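## Task

Pick up the wine glass standing on the table and hang it inverted on the rack so that its stem sits fully within a free curl and the glass rests only on the wire. It fails if the glass is thrown or falls more than about a thumb's length, if any glass tips over while no gripper holds it, or if it takes a knock as hard as such a fall. The glass already on the rack must still hang straight in its own curl.

## Robot and tools

ROBOT. Two six-joint arms, left_arm and right_arm, each ending in a two-finger parallel gripper with a wrist camera. The fingers point along the gripper's +z axis and close along its y axis. end_effector_position is the point midway between the finger pads, roughly 1 cm short of the tips.

FRAME. All hand positions (metres) and quaternions (wxyz) are in the scene frame: origin at table-top height midway between the nominal arm bases, +x out over the table, +z up, left_arm toward +y (not the image left). Calibrated bases: left_arm at (+0.008, +0.372, 0), right_arm at (-0.006, -0.344, 0), almost unrotated. Printed hand poses may be a few centimetres off, worse when reaching far.

ROW LAYOUT. Every command row is 14 numbers in [-1, 1]: seven for left_arm, then seven for right_arm, always all 14 even if one arm stays still. Each arm's seven are, in this order: shoulder, elbow, wrist roll, wrist pitch, waist, wrist yaw, gripper opening. The same joint order is used in the Joint positions, Joint velocities and Joint torques lines (positions and velocities append the gripper gap in m and its rate).

JOINT NUMBERS are offsets, not poses. They count from the arm's Joint targets as printed at the start of the action or call, never from the previous row, so sending the same offset again moves further. Scale: 1.0 equals 2.224 rad for waist, shoulder and elbow, and 8.485 rad for wrist pitch, wrist yaw and wrist roll. Stated joint ranges (rad): waist -2.618 to 3.054, shoulder 0.000 to 3.142, elbow 0.000 to 3.142, wrist pitch -1.571 to 1.571, wrist yaw -1.571 to 1.571, wrist roll -2.094 to 2.094. Asking a joint to go more than 0.059 rad beyond its range refuses the action for both arms; true ends may differ by up to 0.059 rad, and a clipped joint is reported as "joint sent to its limit". To hold an arm where its targets are, send 0 for its six joints.

GRIPPER NUMBER is absolute: +1 fully open, -1 closed. Pads meet near a reading of -0.94; each millimetre of object width adds about 0.0208. To hold, keep resending the closing number every call (0 is itself a command). To release, send a value well above the reading for the object's width. grip_measured is the motor position on that scale and may read up to about 0.02 too open. A glass stem is thin and round, so close a bit below its width reading, gently, without slamming a far-lower value in one step.

TOOLS.
execute_actions(actions, cameras): actions is a list of actions; each action is up to 15 rows, one per 1/30 s step, the last row held to fill 15 steps (0.5 s). An empty list just reports state and images.
move(target, speed, blend, opening_speed, blocking, cameras): target is one 14-number row or a list of up to 15 rows, all offsets from the same current Joint targets, each a waypoint. Joints move together toward it, so hands trace curves; nothing avoids collisions. speed in rad/s for the joint with farthest to go (0.01 to 12.57, default 0.5), one value or one per waypoint. blend in rad rounds corners. opening_speed (0.2 or more, per second on the -1..+1 scale) ramps the gripper. blocking=false returns early while it runs. The result adds a move: line such as done, off_target, moving, held or fault, maybe limits=held.
wait(seconds 0 to 10, cameras): lets time pass holding the last command.
stop(cameras): brakes a running move.
zoom_image(camera, region [x0,y0,x1,y1] pixels, at most 504x504): enlarges part of the latest image of cam_high, cam_left_wrist or cam_right_wrist (each 896x504).
read_manual(section): licence texts only.
finished_scene(scene): ends the current scene with its number; cannot be undone, so call it only once the glass hangs stably without help.

RESULT LINES. Joint targets: what your next offsets count from. Joint positions/velocities per arm ("within noise" when still). Tool commands: current gripper commands. "joint command not followed": the clearance check altered targets. Joint torques include gravity, have per-unit offsets, and wrap at ±28 N m for numbers 1, 2 and 5. MOTOR HOT appears at 75 °C; at 90 °C the arm folds up and idles for the rest of the scene; at 100 °C it goes limp. Holding loads, long stretches and pushing at unreachable poses heat motors.

MOTION NOTES. Joint speed is capped, targets stay within a lead of measured angles (0.339 rad big joints, 2.2 rad wrist), and a target putting the hand over 200 mm away is scaled back. Friction and weight can leave joints short. An arm blocked by something keeps pressing until commanded back past its current positions. Camera calibration for cam_high, cam_left_wrist and cam_right_wrist is given as K, distortion and T_world_to_cam; wrist poses follow joint readings and may lag.

AVOID. Dropping or releasing a glass while it moves, knocking either glass over or off the table, hard hits or presses between the two arms (can end the scene), closing a gripper on the other arm's fingers, and letting a camera cable touch a glass or the rack. Approach slowly near the rack and the hanging glass; brief outside nudges to loose objects may occur.

Each tool is called after ">>>" as name(argument=value, ...), one argument or row to a line, values as JSON.

## Session

>>> execute_actions(
  actions=[],
)

Scene clock: 0.00 s.
left_arm: end_effector_position=(+0.3949, +0.3914, +0.0679) grip_measured=+1.000 end_effector_quat_wxyz=(+0.553, -0.018, +0.831, +0.046) | right_arm: end_effector_position=(+0.3796, -0.3360, +0.0912) grip_measured=+1.000 end_effector_quat_wxyz=(+0.551, -0.005, +0.834, +0.033)
Joint names: [shoulder, elbow, wrist roll, wrist pitch, waist, wrist yaw]
Joint positions: left_arm=[1.625 0.355 0.026 0.875 0.015 -0.084 0.093] | right_arm=[1.484 0.388 0.024 0.692 -0.023 -0.067 0.093]
Joint velocities: within noise
Joint torques (N m): no reading
Heat: left arm: 34 °C; right arm: 37 °C.
Joint targets: left_arm=[1.615 0.364 0.027 0.885 0.015 -0.084] | right_arm=[1.478 0.396 0.024 0.694 -0.023 -0.067]
Tool commands: left_gripper/opening=+1.0 right_gripper/opening=+1.0

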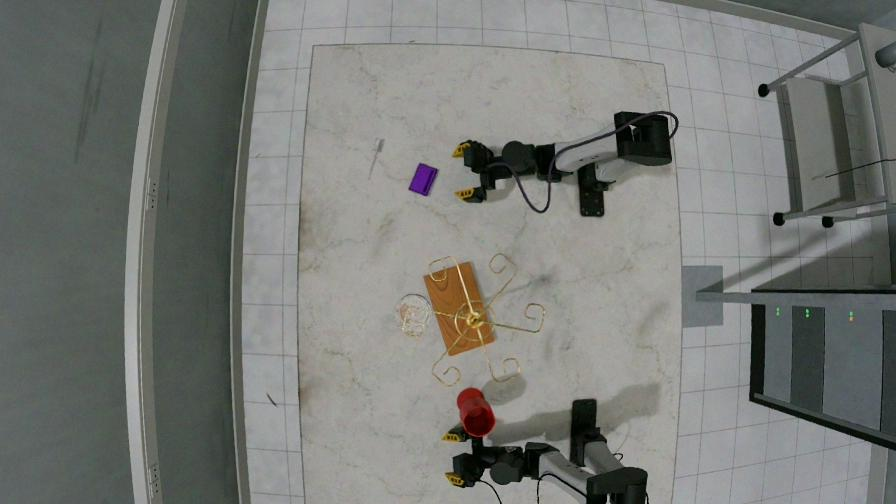

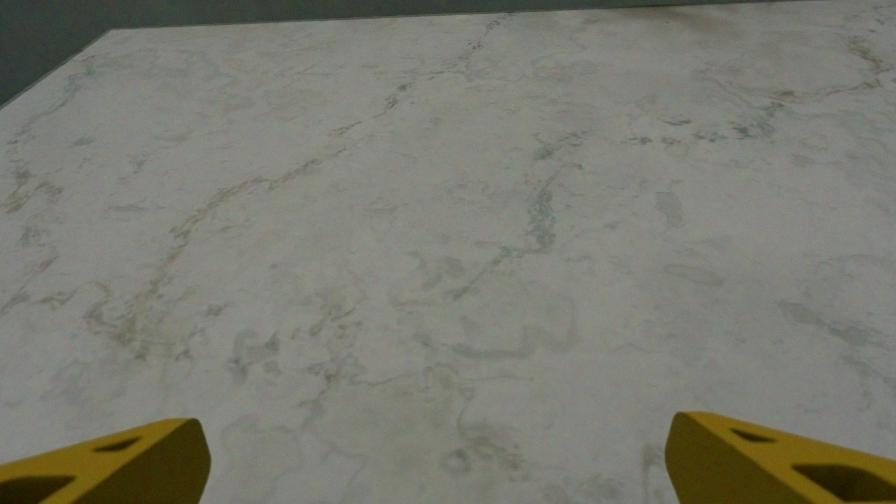

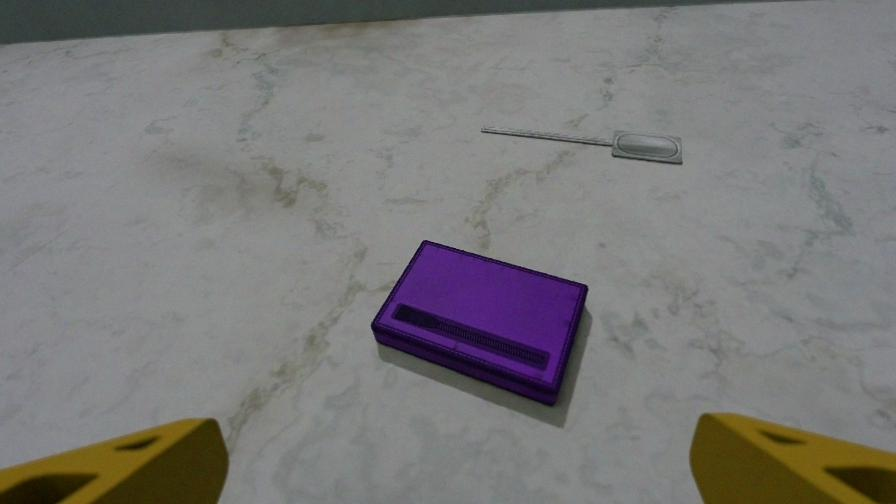

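>>> zoom_image(
  camera="cam_high",
  region=[380, 230, 580, 400],
)

>>> zoom_image(
  camera="cam_high",
  region=[380, 270, 480, 350],
)

>>> zoom_image(
  camera="cam_high",
  region=[420, 350, 560, 460],
)

Scaled by 2.520 from the camera's 896x504 image, which has a finer 1280x720 frame.

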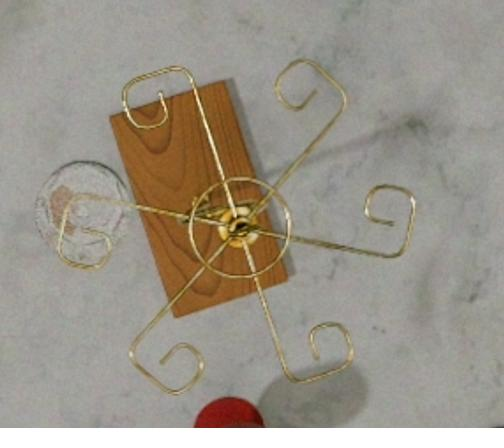

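Scaled by 5.040 from the camera's 896x504 image, which has a finer 1280x720 frame.

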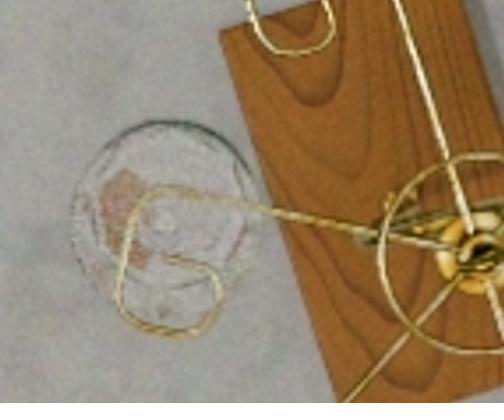

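Scaled by 3.600 from the camera's 896x504 image, which has a finer 1280x720 frame.

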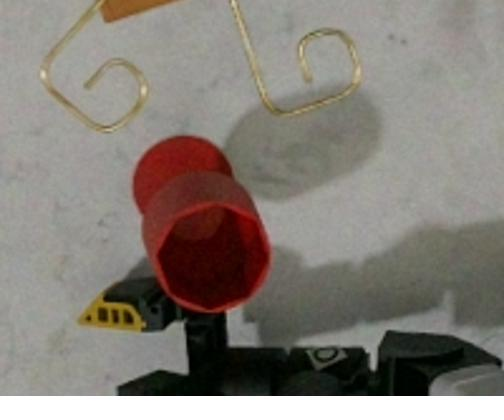

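>>> zoom_image(
  camera="cam_high",
  region=[470, 340, 530, 390],
)

>>> zoom_image(
  camera="cam_high",
  region=[425, 345, 485, 395],
)

>>> zoom_image(
  camera="cam_high",
  region=[500, 290, 560, 340],
)

>>> zoom_image(
  camera="cam_high",
  region=[390, 290, 450, 340],
)

>>> zoom_image(
  camera="cam_high",
  region=[445, 375, 515, 445],
)

Scaled by 8.400 from the camera's 896x504 image, which has a finer 1280x720 frame.

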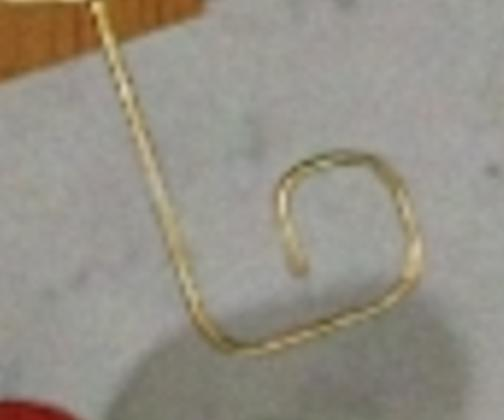

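Scaled by 8.400 from the camera's 896x504 image, which has a finer 1280x720 frame.

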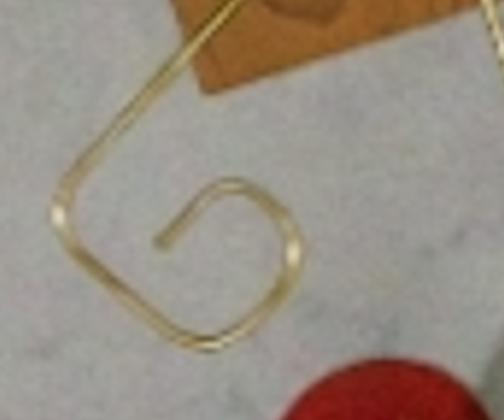

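Scaled by 8.400 from the camera's 896x504 image, which has a finer 1280x720 frame.

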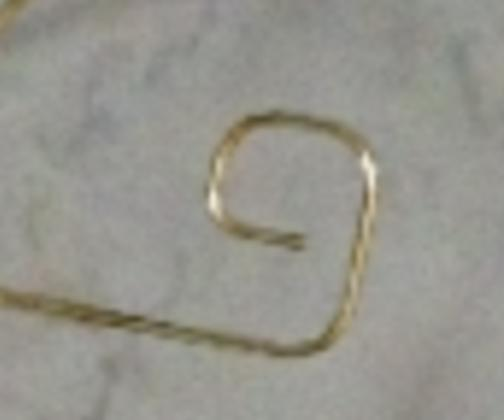

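Scaled by 8.400 from the camera's 896x504 image, which has a finer 1280x720 frame.

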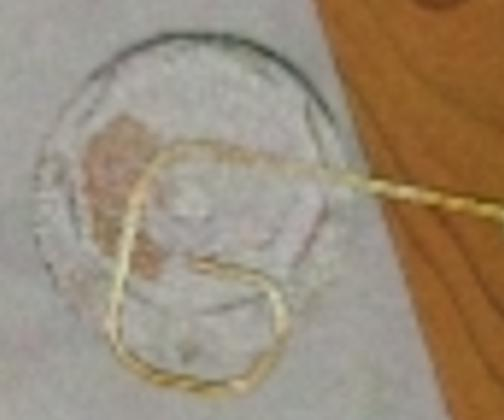

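Scaled by 7.200 from the camera's 896x504 image, which has a finer 1280x720 frame.

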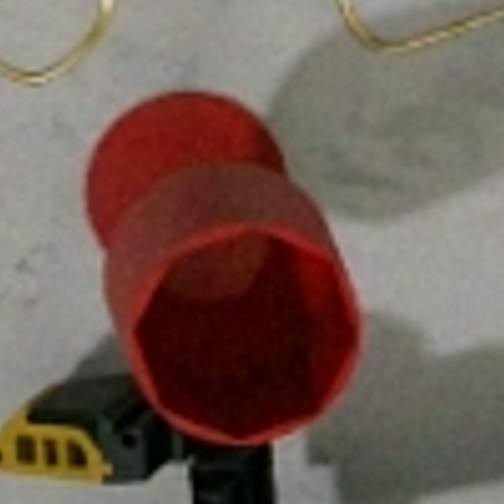

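>>> move(
  target=[
    [-0.1960, 0.2095, 0, -0.1102, 0.1281, 0, 1.0, -0.0351, 0.2716, 0, -0.0818, -0.0346, 0, 1.0],
    [-0.1960, 0.2095, 0, -0.1102, 0.1281, 0, 1.0, 0.0562, 0.4033, -0.1880, -0.2305, -0.0526, -0.1689, 1.0],
  ],
  speed=1.0,
  blend=[0.15, 0],
  cameras=["all"],
)

Scene clock: 651.57 s.
left_arm: end_effector_position=(+0.3769, +0.4986, +0.2168) grip_measured=+1.000 end_effector_quat_wxyz=(+0.521, -0.135, +0.834, +0.120) | right_arm: end_effector_position=(+0.2890, -0.2103, +0.2646) grip_measured=+1.000 end_effector_quat_wxyz=(+0.497, -0.484, +0.559, +0.454)
Joint names: [shoulder, elbow, wrist roll, wrist pitch, waist, wrist yaw]
Joint positions: left_arm=[1.193 0.801 0.026 -0.053 0.296 -0.084 0.093] | right_arm=[1.596 1.264 -1.555 -1.249 -0.133 -1.477 0.093]
Joint torques (N m): left_arm=[-5.87 8.16 -0.08 1.9 0.01 0.01] | right_arm=[-5.57 7.57 -0.25 0.07 -0.73 -1]
Heat: left arm: 52 °C; right arm: 43 °C.
Joint targets: left_arm=[1.180 0.830 0.027 -0.050 0.300 -0.084] | right_arm=[1.603 1.293 -1.571 -1.261 -0.140 -1.501]
move: done
camera_calibration:
cam_left_wrist: T_world_to_cam=[[0.338231, -0.938911, -0.0636083, 0.355717], [-0.731681, -0.219867, -0.645215, 0.565474], [0.591814, 0.264772, -0.761349, -0.10946], [0, 0, 0, 1]] pos_world=[0.358212, 0.487298, 0.304142]
cam_right_wrist: T_world_to_cam=[[0.989164, -0.13266, -0.0629039, -0.295422], [-0.119604, -0.479617, -0.869289, 0.203844], [0.0851499, 0.867392, -0.490286, 0.365334], [0, 0, 0, 1]] pos_world=[0.285493, -0.258311, 0.337734]

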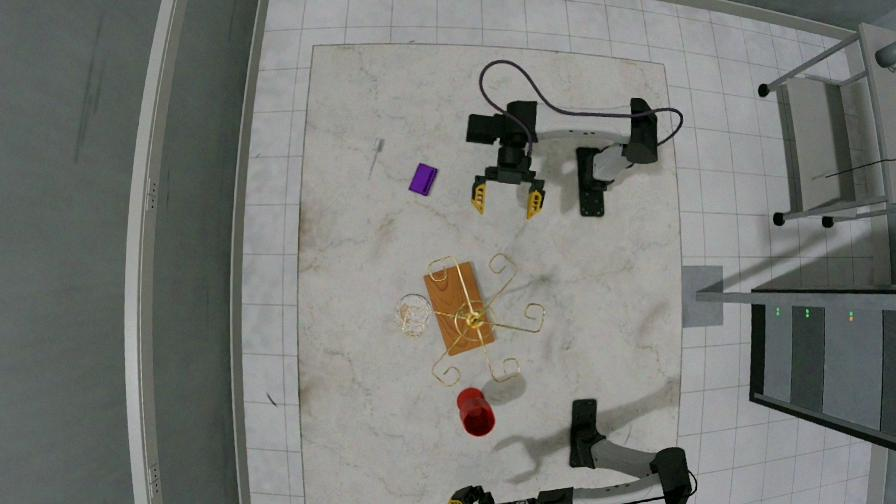

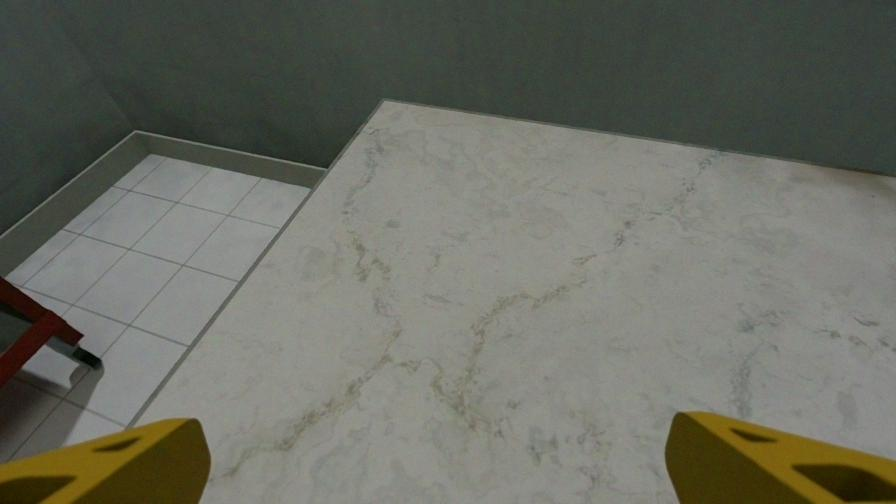

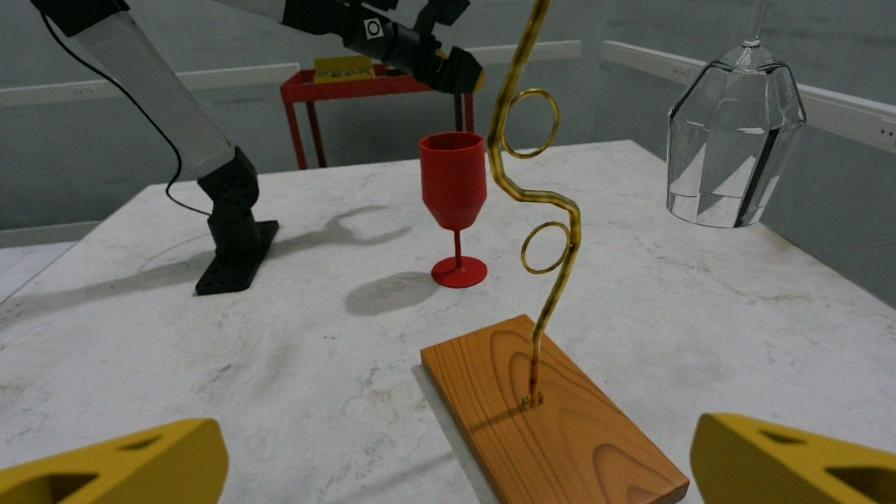

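>>> zoom_image(
  camera="cam_right_wrist",
  region=[370, 100, 550, 310],
)

>>> zoom_image(
  camera="cam_right_wrist",
  region=[620, 0, 860, 240],
)

Scaled by 2.400 from the camera's 896x504 image, which has a finer 1280x720 frame.

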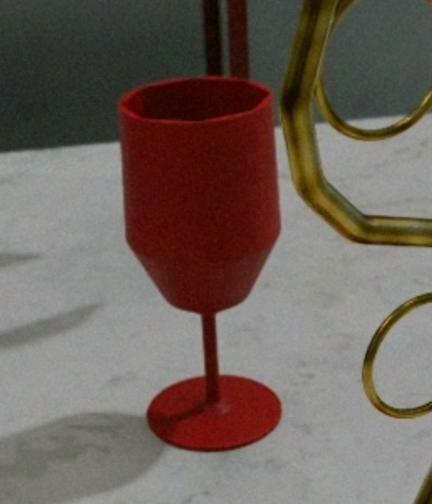

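Scaled by 2.100 from the camera's 896x504 image, which has a finer 1280x720 frame.

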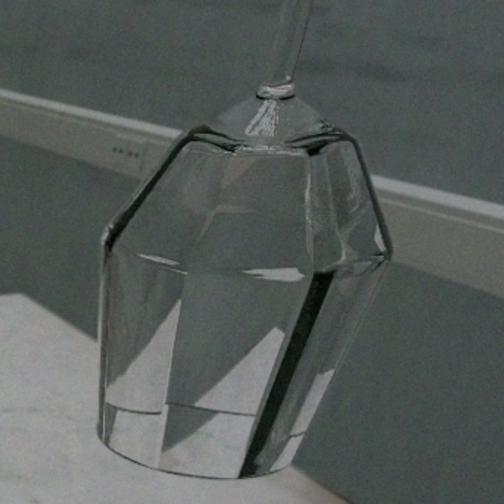

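>>> move(
  target=[0, 0, 0, 0, 0, 0, 1.0, -0.0153, 0.2041, 0.0309, -0.0266, 0, 0, 1.0],
  speed=1.0,
  cameras=["cam_right_wrist", "cam_high"],
)

Scene clock: 799.27 s.
left_arm: end_effector_position=(+0.3769, +0.4986, +0.2167) grip_measured=+1.000 end_effector_quat_wxyz=(+0.521, -0.135, +0.834, +0.120) | right_arm: end_effector_position=(+0.2884, -0.2100, +0.3886) grip_measured=+1.000 end_effector_quat_wxyz=(+0.510, -0.479, +0.556, +0.449)
Joint names: [shoulder, elbow, wrist roll, wrist pitch, waist, wrist yaw]
Joint positions: left_arm=[1.193 0.801 0.026 -0.053 0.296 -0.084 0.093] | right_arm=[1.577 1.726 -1.313 -1.473 -0.133 -1.491 0.093]
Joint torques (N m): left_arm=[-6.05 8.09 -0.07 1.96 -0.23 -0.01] | right_arm=[-6.82 6.95 -0.08 0.4 -0.81 -0.89]
Heat: left arm: 47 °C; right arm: 41 °C.
Joint targets: left_arm=[1.180 0.830 0.027 -0.050 0.300 -0.084] | right_arm=[1.569 1.747 -1.309 -1.487 -0.140 -1.501]
move: done
camera_calibration:
cam_right_wrist: T_world_to_cam=[[0.987386, -0.150765, -0.0483704, -0.295943], [-0.11397, -0.464682, -0.878113, 0.316753], [0.109911, 0.872549, -0.476003, 0.414386], [0, 0, 0, 1]] pos_world=[0.282765, -0.259, 0.461079]
Images, in order (width x height): cam_high 896x504, cam_right_wrist 896x504.

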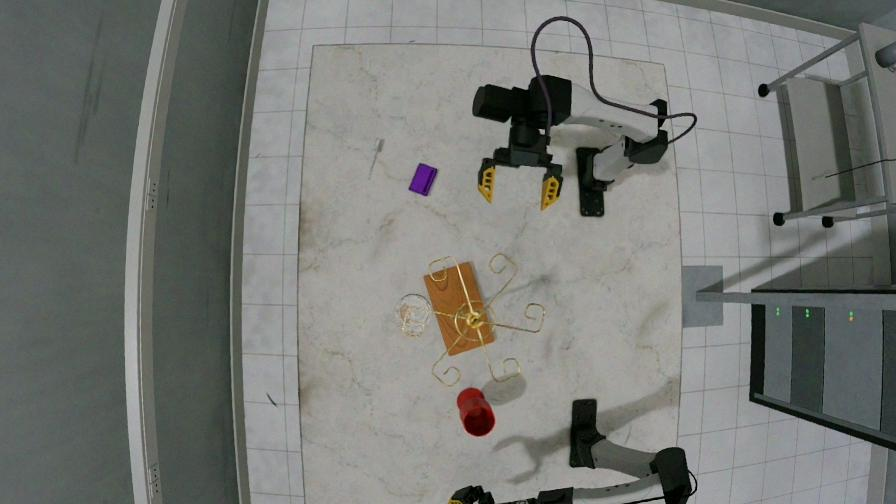

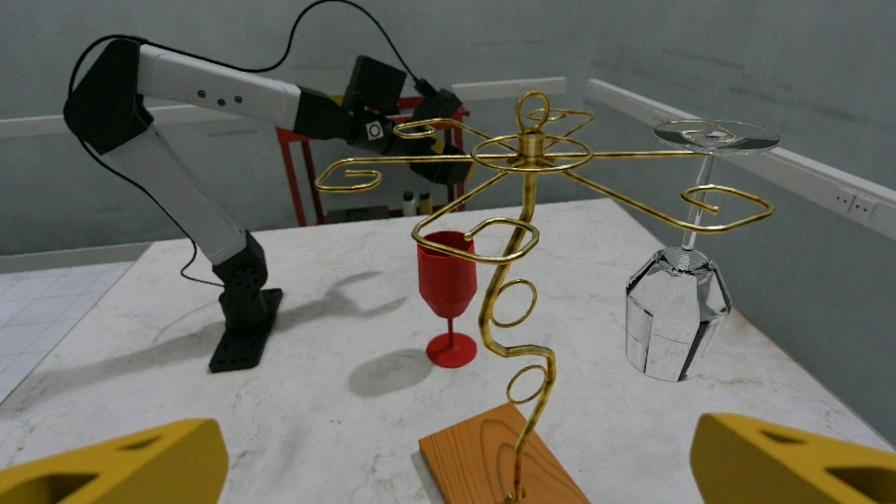

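>>> zoom_image(
  camera="cam_right_wrist",
  region=[380, 80, 620, 200],
)

>>> zoom_image(
  camera="cam_right_wrist",
  region=[620, 100, 800, 400],
)

>>> zoom_image(
  camera="cam_right_wrist",
  region=[400, 210, 500, 380],
)

>>> zoom_image(
  camera="cam_right_wrist",
  region=[300, 100, 560, 280],
)

Scaled by 2.100 from the camera's 896x504 image, which has a finer 1280x720 frame.

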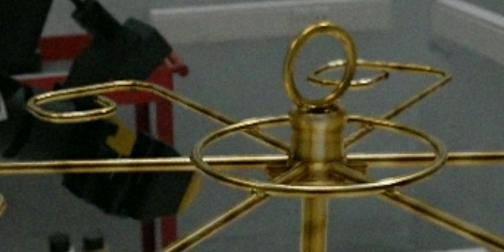

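Scaled by 1.680 from the camera's 896x504 image, which has a finer 1280x720 frame.

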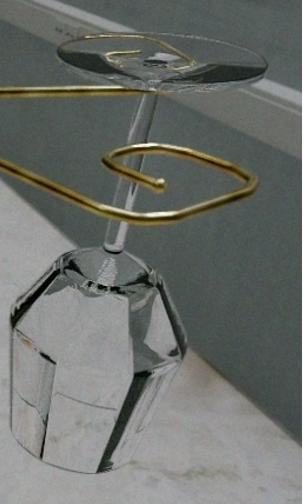

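Scaled by 2.965 from the camera's 896x504 image, which has a finer 1280x720 frame.

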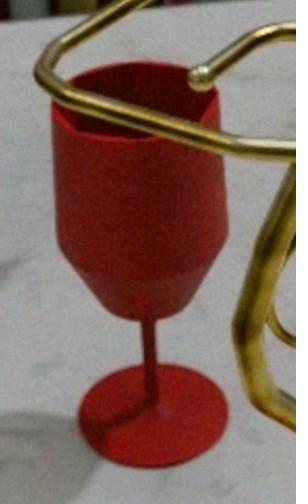

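Scaled by 1.938 from the camera's 896x504 image, which has a finer 1280x720 frame.

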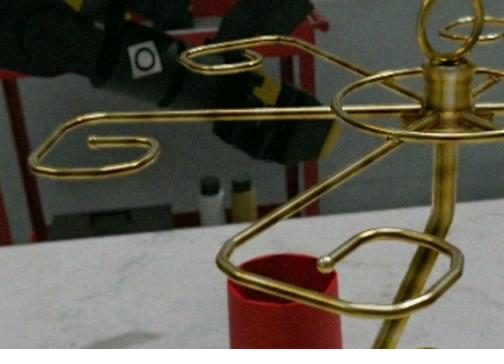

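>>> move(
  target=[
    [-0.0061, -0.0035, 0.1820, -0.1387, 0.1875, 0.1950, 1.0, 0, 0, 0, 0, 0, 0, 1.0],
    [0.1095, -0.1754, 0.1820, -0.0633, 0.1875, 0.1950, 1.0, 0, 0, 0, 0, 0, 0, 1.0],
  ],
  speed=1.0,
  blend=[0.15, 0],
  cameras=["all"],
)

Scene clock: 1137.73 s.
left_arm: end_effector_position=(+0.2440, +0.3531, +0.1287) grip_measured=+1.000 end_effector_quat_wxyz=(+0.634, +0.290, +0.652, -0.299) | right_arm: end_effector_position=(+0.2882, -0.2100, +0.3886) grip_measured=+1.000 end_effector_quat_wxyz=(+0.509, -0.479, +0.556, +0.450)
Joint names: [shoulder, elbow, wrist roll, wrist pitch, waist, wrist yaw]
Joint positions: left_arm=[1.418 0.445 1.554 -0.605 0.712 1.553 0.093] | right_arm=[1.577 1.726 -1.311 -1.475 -0.133 -1.491 0.093]
Joint torques (N m): left_arm=[-3.38 3.02 0.18 0.37 0.1 0.7] | right_arm=[-6.84 6.86 -0.08 0.38 -0.79 -0.88]
Heat: left arm: 46 °C; right arm: 41 °C.
Joint targets: left_arm=[1.423 0.439 1.571 -0.588 0.717 1.571] | right_arm=[1.569 1.747 -1.309 -1.487 -0.140 -1.501]
move: done
camera_calibration:
cam_left_wrist: T_world_to_cam=[[-0.764196, -0.644839, 0.0136592, 0.413694], [-0.285037, 0.318648, -0.904001, 0.11364], [0.578583, -0.694727, -0.427312, 0.23969], [0, 0, 0, 1]] pos_world=[0.209855, 0.397074, 0.199502]
cam_right_wrist: T_world_to_cam=[[0.987238, -0.15084, -0.051073, -0.294677], [-0.116372, -0.464376, -0.877959, 0.317352], [0.108714, 0.872698, -0.476003, 0.414716], [0, 0, 0, 1]] pos_world=[0.282762, -0.259, 0.460978]

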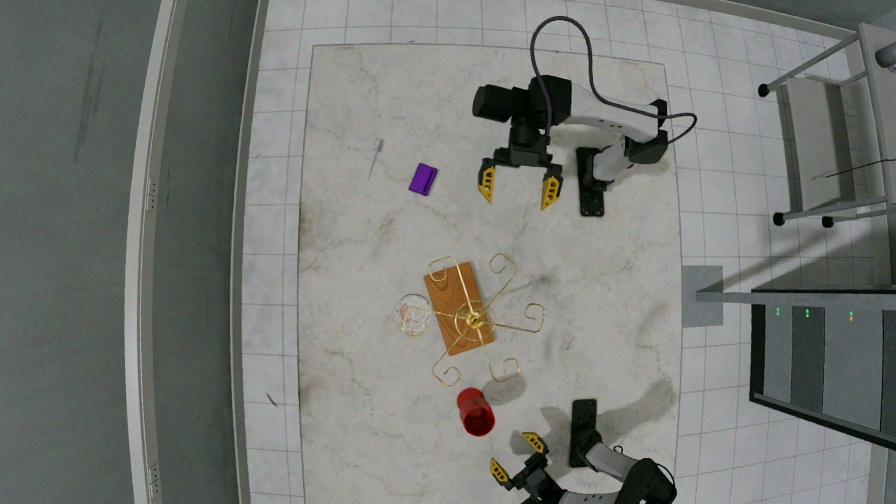

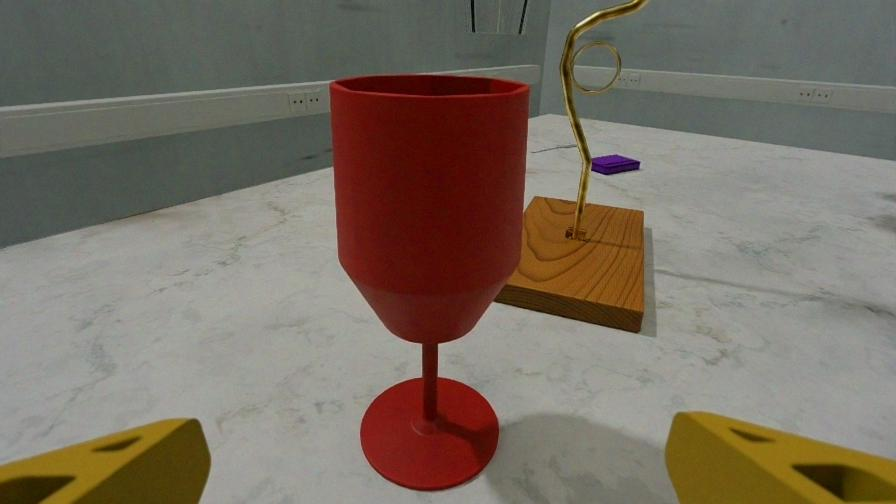

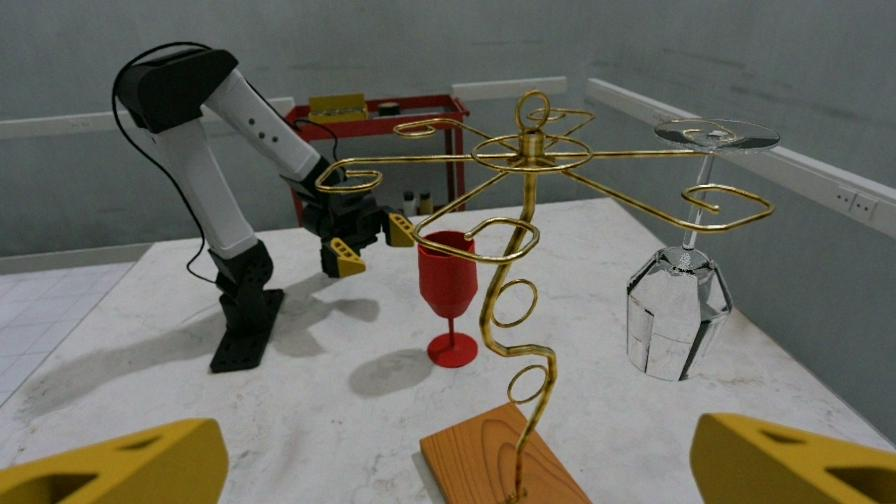

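>>> zoom_image(
  camera="cam_left_wrist",
  region=[300, 50, 560, 310],
)

>>> zoom_image(
  camera="cam_left_wrist",
  region=[150, 300, 750, 504],
)

Scaled by 1.938 from the camera's 896x504 image, which has a finer 1280x720 frame.

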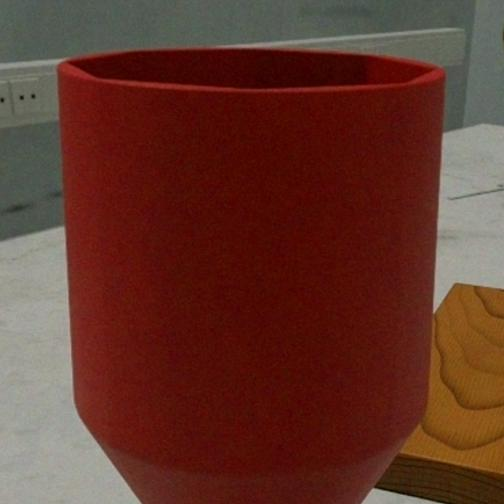

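Region (150, 300, 750, 504) is 600x204 pixels. A region can be at most 504 by 504 pixels.

>>> move(
  target=[0.1251, 0.1591, 0.0020, -0.0073, -0.1335, 0.0034, 1.0, 0, 0, 0, 0, 0, 0, 1.0],
  speed=0.4,
  cameras=["cam_left_wrist", "cam_high"],
)

Scene clock: 1234.43 s.
left_arm: end_effector_position=(+0.3032, +0.3200, +0.1417) grip_measured=+1.000 end_effector_quat_wxyz=(+0.594, +0.386, +0.594, -0.382) | right_arm: end_effector_position=(+0.2882, -0.2100, +0.3886) grip_measured=+1.000 end_effector_quat_wxyz=(+0.509, -0.479, +0.556, +0.450)
Joint names: [shoulder, elbow, wrist roll, wrist pitch, waist, wrist yaw]
Joint positions: left_arm=[1.693 0.77 1.571 -0.643 0.424 1.567 0.093] | right_arm=[1.577 1.726 -1.311 -1.475 -0.133 -1.491 0.093]
Joint torques (N m): left_arm=[-5.89 5.46 0.12 0.21 -0.62 0.71] | right_arm=[-6.84 6.94 -0.11 0.37 -0.84 -0.9]
Heat: left arm: 38 °C; right arm: 41 °C.
Joint targets: left_arm=[1.701 0.794 1.588 -0.649 0.420 1.585] | right_arm=[1.569 1.747 -1.309 -1.487 -0.140 -1.501]
joint sent to its limit (left arm) — the wrist yaw, upper limit.
move: done
camera_calibration:
cam_left_wrist: T_world_to_cam=[[-0.916095, -0.400719, -0.0139647, 0.409215], [-0.154589, 0.385116, -0.909829, 0.0928098], [0.369964, -0.83133, -0.414749, 0.293212], [0, 0, 0, 1]] pos_world=[0.280749, 0.371994, 0.211765]
Images, in order (width x height): cam_high 896x504, cam_left_wrist 896x504.

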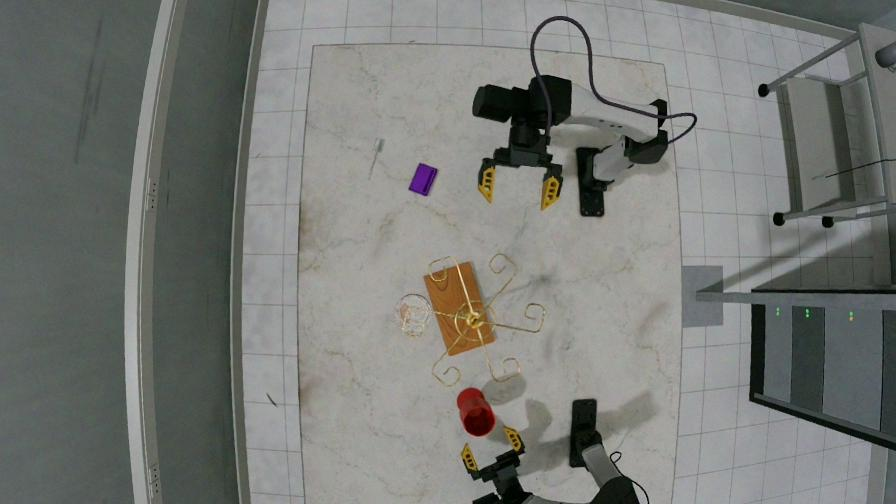

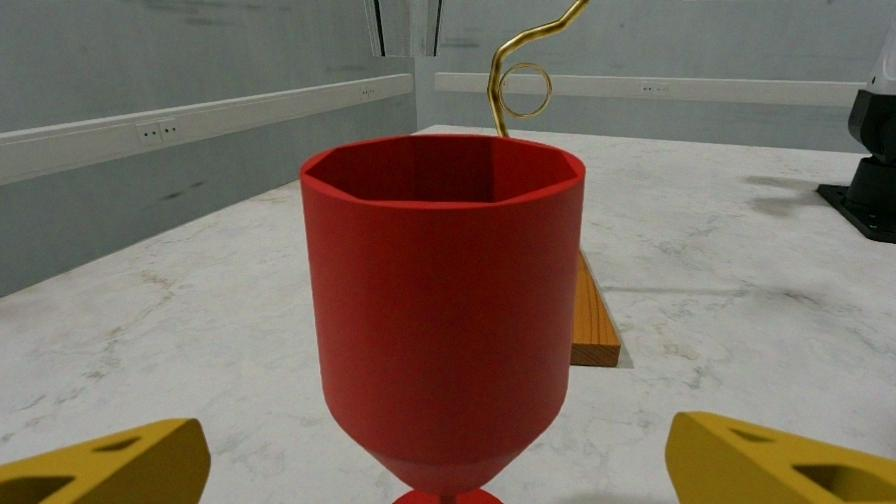

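>>> move(
  target=[0.0310, 0.0445, 0, -0.0037, -0.0525, 0, 1.0, 0, 0, 0, 0, 0, 0, 1.0],
  speed=0.3,
  cameras=["cam_left_wrist", "cam_right_wrist"],
)

Scene clock: 1303.60 s.
left_arm: end_effector_position=(+0.3163, +0.2924, +0.1449) grip_measured=+1.000 end_effector_quat_wxyz=(+0.570, +0.420, +0.570, -0.416) | right_arm: end_effector_position=(+0.2882, -0.2100, +0.3886) grip_measured=+1.000 end_effector_quat_wxyz=(+0.509, -0.479, +0.556, +0.450)
Joint names: [shoulder, elbow, wrist roll, wrist pitch, waist, wrist yaw]
Joint positions: left_arm=[1.761 0.868 1.572 -0.674 0.306 1.568 0.093] | right_arm=[1.577 1.726 -1.311 -1.475 -0.133 -1.491 0.093]
Joint torques (N m): left_arm=[-6.72 5.81 0.13 0.2 -0.64 0.63] | right_arm=[-6.68 6.95 -0.08 0.36 -0.9 -0.9]
Heat: left arm: 40 °C; right arm: 41 °C.
Joint targets: left_arm=[1.770 0.893 1.588 -0.681 0.304 1.585] | right_arm=[1.569 1.747 -1.309 -1.487 -0.140 -1.501]
move: done
camera_calibration:
cam_left_wrist: T_world_to_cam=[[-0.956776, -0.290524, -0.0132513, 0.390748], [-0.108684, 0.399445, -0.910292, 0.0897004], [0.269755, -0.869505, -0.413755, 0.309442], [0, 0, 0, 1]] pos_world=[0.300134, 0.346753, 0.214865]
cam_right_wrist: T_world_to_cam=[[0.987238, -0.15084, -0.051073, -0.294677], [-0.116372, -0.464376, -0.877959, 0.317352], [0.108714, 0.872698, -0.476003, 0.414716], [0, 0, 0, 1]] pos_world=[0.282762, -0.259, 0.460978]
Images, in order (width x height): cam_left_wrist 896x504, cam_right_wrist 896x504.

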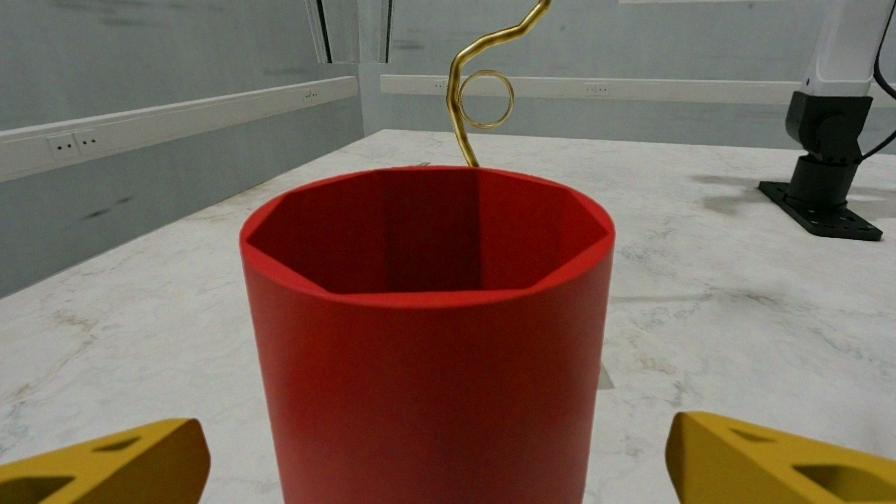

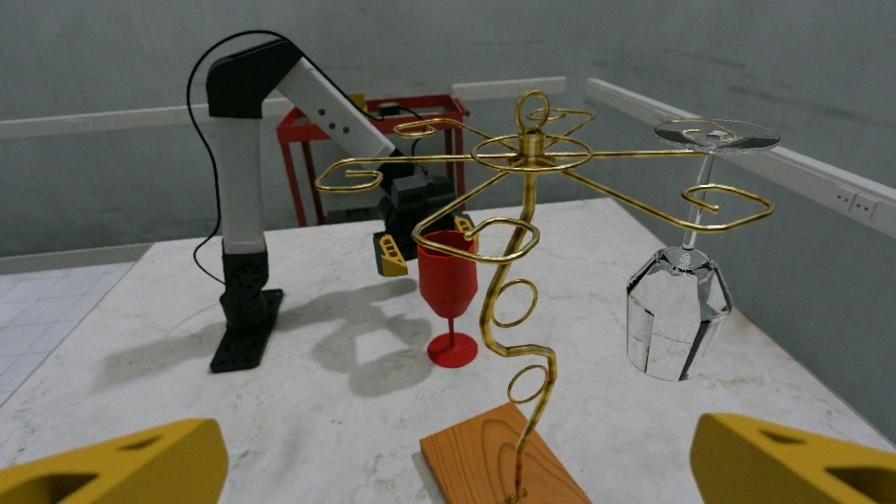

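>>> move(
  target=[0.0292, 0.0391, 0, -0.0029, -0.0454, 0, 1.0, 0, 0, 0, 0, 0, 0, 1.0],
  speed=0.2,
  cameras=["all"],
)

Scene clock: 1329.07 s.
left_arm: end_effector_position=(+0.3260, +0.2657, +0.1456) grip_measured=+1.000 end_effector_quat_wxyz=(+0.548, +0.448, +0.549, -0.445) | right_arm: end_effector_position=(+0.2882, -0.2100, +0.3886) grip_measured=+1.000 end_effector_quat_wxyz=(+0.509, -0.479, +0.556, +0.450)
Joint names: [shoulder, elbow, wrist roll, wrist pitch, waist, wrist yaw]
Joint positions: left_arm=[1.826 0.954 1.572 -0.699 0.205 1.568 0.093] | right_arm=[1.577 1.726 -1.311 -1.475 -0.133 -1.491 0.093]
Joint torques (N m): left_arm=[-7.36 6.05 0.11 0.14 -0.75 0.68] | right_arm=[-6.76 6.94 -0.09 0.42 -0.62 -0.88]
Heat: left arm: 39 °C; right arm: 41 °C.
Joint targets: left_arm=[1.835 0.979 1.588 -0.705 0.203 1.585] | right_arm=[1.569 1.747 -1.309 -1.487 -0.140 -1.501]
move: done
camera_calibration:
cam_left_wrist: T_world_to_cam=[[-0.981239, -0.192486, -0.0109525, 0.373911], [-0.0698557, 0.407903, -0.910349, 0.0870706], [0.179697, -0.892504, -0.413696, 0.319318], [0, 0, 0, 1]] pos_world=[0.315598, 0.321449, 0.215461]
cam_right_wrist: T_world_to_cam=[[0.987238, -0.15084, -0.051073, -0.294677], [-0.116372, -0.464376, -0.877959, 0.317352], [0.108714, 0.872698, -0.476003, 0.414716], [0, 0, 0, 1]] pos_world=[0.282762, -0.259, 0.460978]

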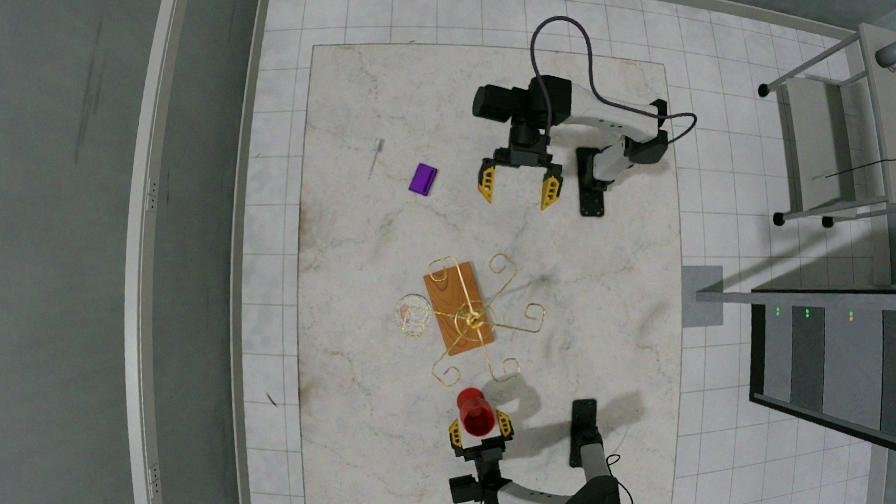

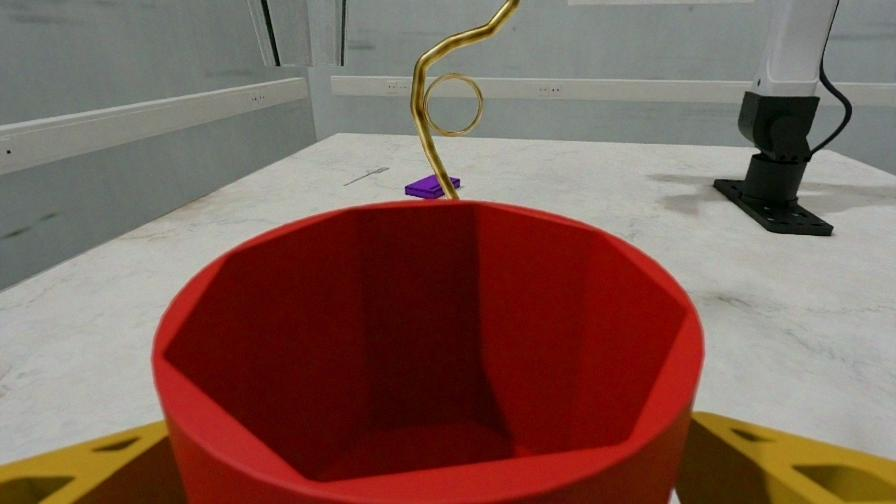

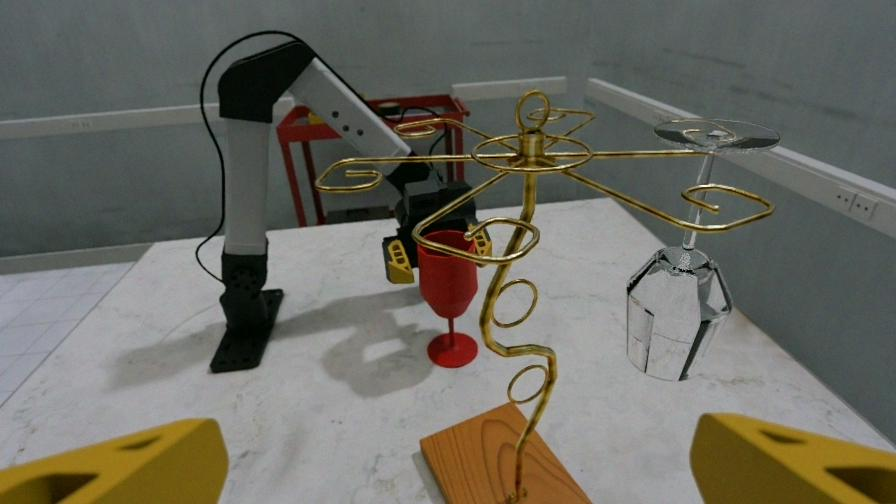

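>>> zoom_image(
  camera="cam_high",
  region=[430, 375, 530, 475],
)

>>> zoom_image(
  camera="cam_right_wrist",
  region=[360, 180, 540, 380],
)

Scaled by 5.040 from the camera's 896x504 image, which has a finer 1280x720 frame.

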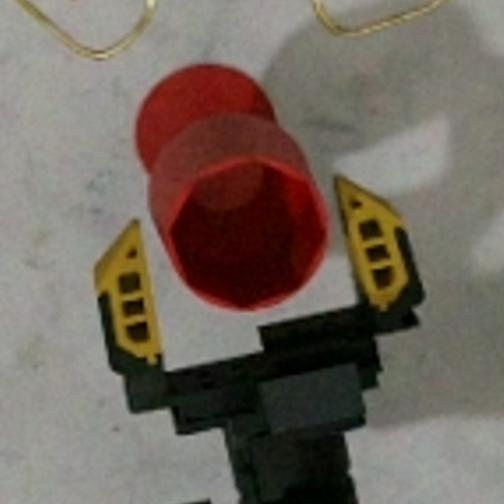

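Scaled by 2.520 from the camera's 896x504 image, which has a finer 1280x720 frame.

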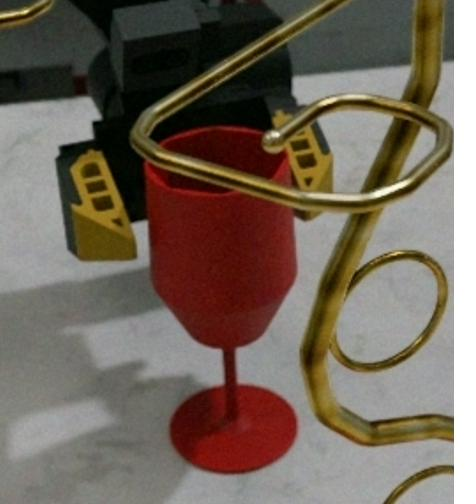

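>>> move(
  target=[0, 0, 0, 0, 0, 0, 0.42, 0, 0, 0, 0, 0, 0, 1.0],
  opening_speed=0.4,
  cameras=["cam_left_wrist", "cam_right_wrist"],
)

Scene clock: 1367.33 s.
left_arm: end_effector_position=(+0.3258, +0.2656, +0.1456) grip_measured=+0.539 end_effector_quat_wxyz=(+0.548, +0.447, +0.549, -0.446) | right_arm: end_effector_position=(+0.2882, -0.2100, +0.3886) grip_measured=+1.000 end_effector_quat_wxyz=(+0.509, -0.479, +0.556, +0.450)
Joint names: [shoulder, elbow, wrist roll, wrist pitch, waist, wrist yaw]
Joint positions: left_arm=[1.826 0.954 1.572 -0.701 0.205 1.568 0.071] | right_arm=[1.577 1.726 -1.311 -1.475 -0.133 -1.491 0.093]
Joint torques (N m): left_arm=[-7.39 5.93 0.09 0.15 -0.53 0.69] | right_arm=[-6.98 6.89 -0.06 0.37 -0.73 -0.88]
Heat: left arm: 40 °C; right arm: 41 °C.
Joint targets: left_arm=[1.835 0.979 1.588 -0.705 0.203 1.585] | right_arm=[1.569 1.747 -1.309 -1.487 -0.140 -1.501]
move: done
camera_calibration:
cam_left_wrist: T_world_to_cam=[[-0.981263, -0.192463, -0.0090236, 0.373495], [-0.0715664, 0.40756, -0.91037, 0.087722], [0.17889, -0.892666, -0.413697, 0.319623], [0, 0, 0, 1]] pos_world=[0.315597, 0.321449, 0.215457]
cam_right_wrist: T_world_to_cam=[[0.987238, -0.15084, -0.051073, -0.294677], [-0.116372, -0.464376, -0.877959, 0.317352], [0.108714, 0.872698, -0.476003, 0.414716], [0, 0, 0, 1]] pos_world=[0.282762, -0.259, 0.460978]
Images, in order (width x height): cam_left_wrist 896x504, cam_right_wrist 896x504.

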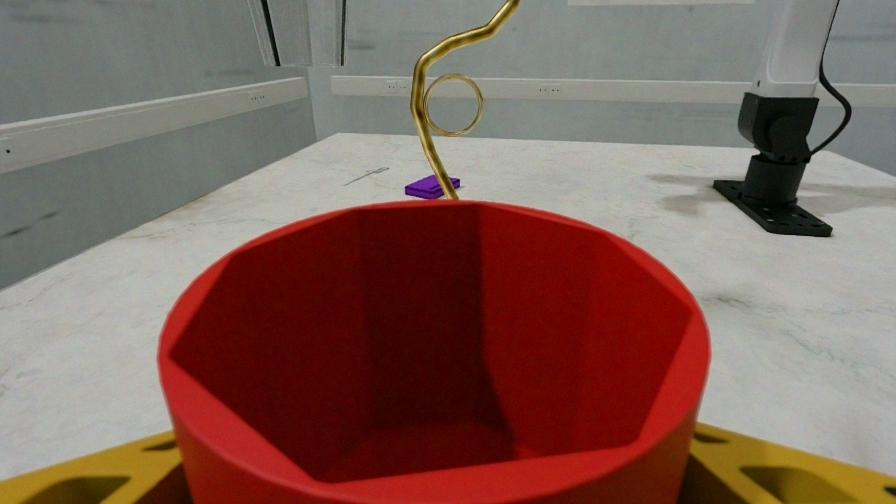

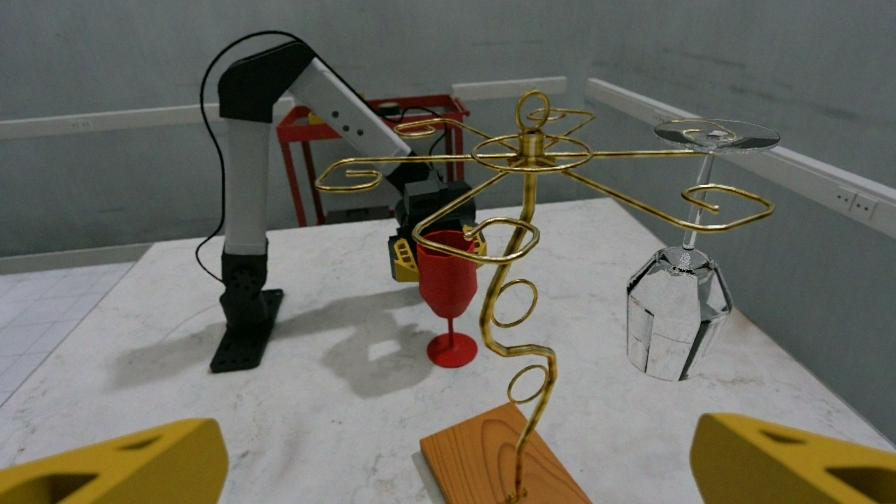

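>>> move(
  target=[-0.0378, 0.0364, 0, -0.0193, 0, 0, 0.40, 0, 0, 0, 0, 0, 0, 1.0],
  speed=0.2,
  cameras=["cam_left_wrist", "cam_right_wrist"],
)

Scene clock: 1405.67 s.
left_arm: end_effector_position=(+0.3289, +0.2663, +0.1732) grip_measured=+0.526 end_effector_quat_wxyz=(+0.538, +0.435, +0.559, -0.457) | right_arm: end_effector_position=(+0.2882, -0.2100, +0.3886) grip_measured=+1.000 end_effector_quat_wxyz=(+0.509, -0.479, +0.556, +0.450)
Joint names: [shoulder, elbow, wrist roll, wrist pitch, waist, wrist yaw]
Joint positions: left_arm=[1.787 1.034 1.572 -0.861 0.205 1.568 0.07] | right_arm=[1.577 1.726 -1.311 -1.475 -0.133 -1.491 0.093]
Joint torques (N m): left_arm=[-11.54 6.32 0.11 0.15 -0.77 0.69] | right_arm=[-6.9 6.93 -0.09 0.37 -0.81 -0.87]
Heat: left arm: 41 °C; right arm: 41 °C.
Joint targets: left_arm=[1.751 1.061 1.588 -0.869 0.203 1.585] | right_arm=[1.569 1.747 -1.309 -1.487 -0.140 -1.501]
move: off_target (left_arm); left_arm: the shoulder is farthest, 0.036 rad from its target
camera_calibration:
cam_left_wrist: T_world_to_cam=[[-0.980759, -0.192435, 0.0328831, 0.369394], [-0.108964, 0.399829, -0.91009, 0.12716], [0.161985, -0.896162, -0.413104, 0.337443], [0, 0, 0, 1]] pos_world=[0.321481, 0.322646, 0.242979]
cam_right_wrist: T_world_to_cam=[[0.987238, -0.15084, -0.051073, -0.294677], [-0.116372, -0.464376, -0.877959, 0.317352], [0.108714, 0.872698, -0.476003, 0.414716], [0, 0, 0, 1]] pos_world=[0.282762, -0.259, 0.460978]
Images, in order (width x height): cam_left_wrist 896x504, cam_right_wrist 896x504.

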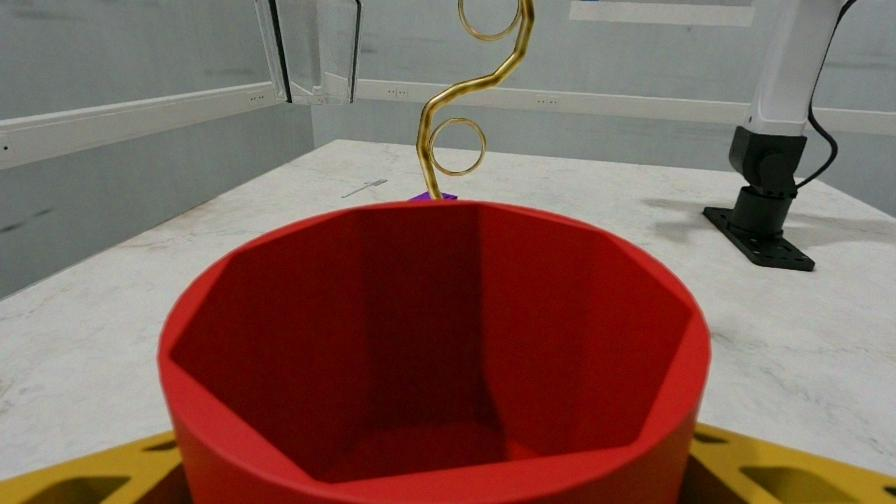

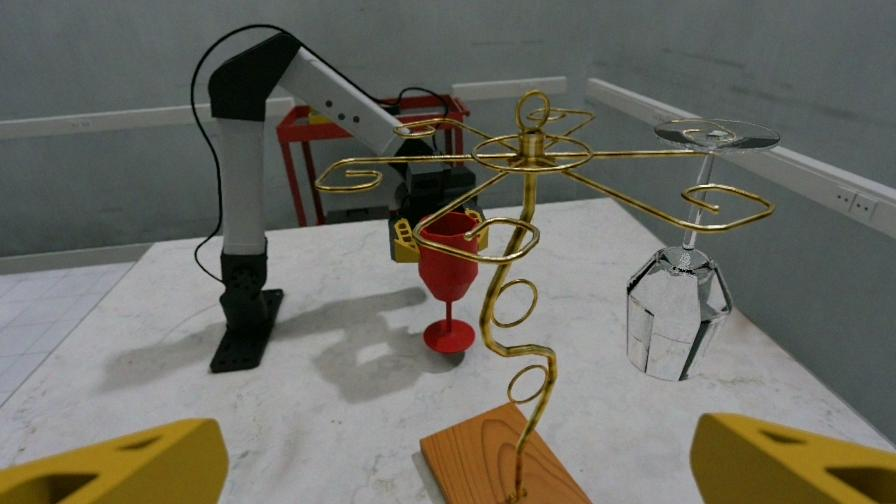

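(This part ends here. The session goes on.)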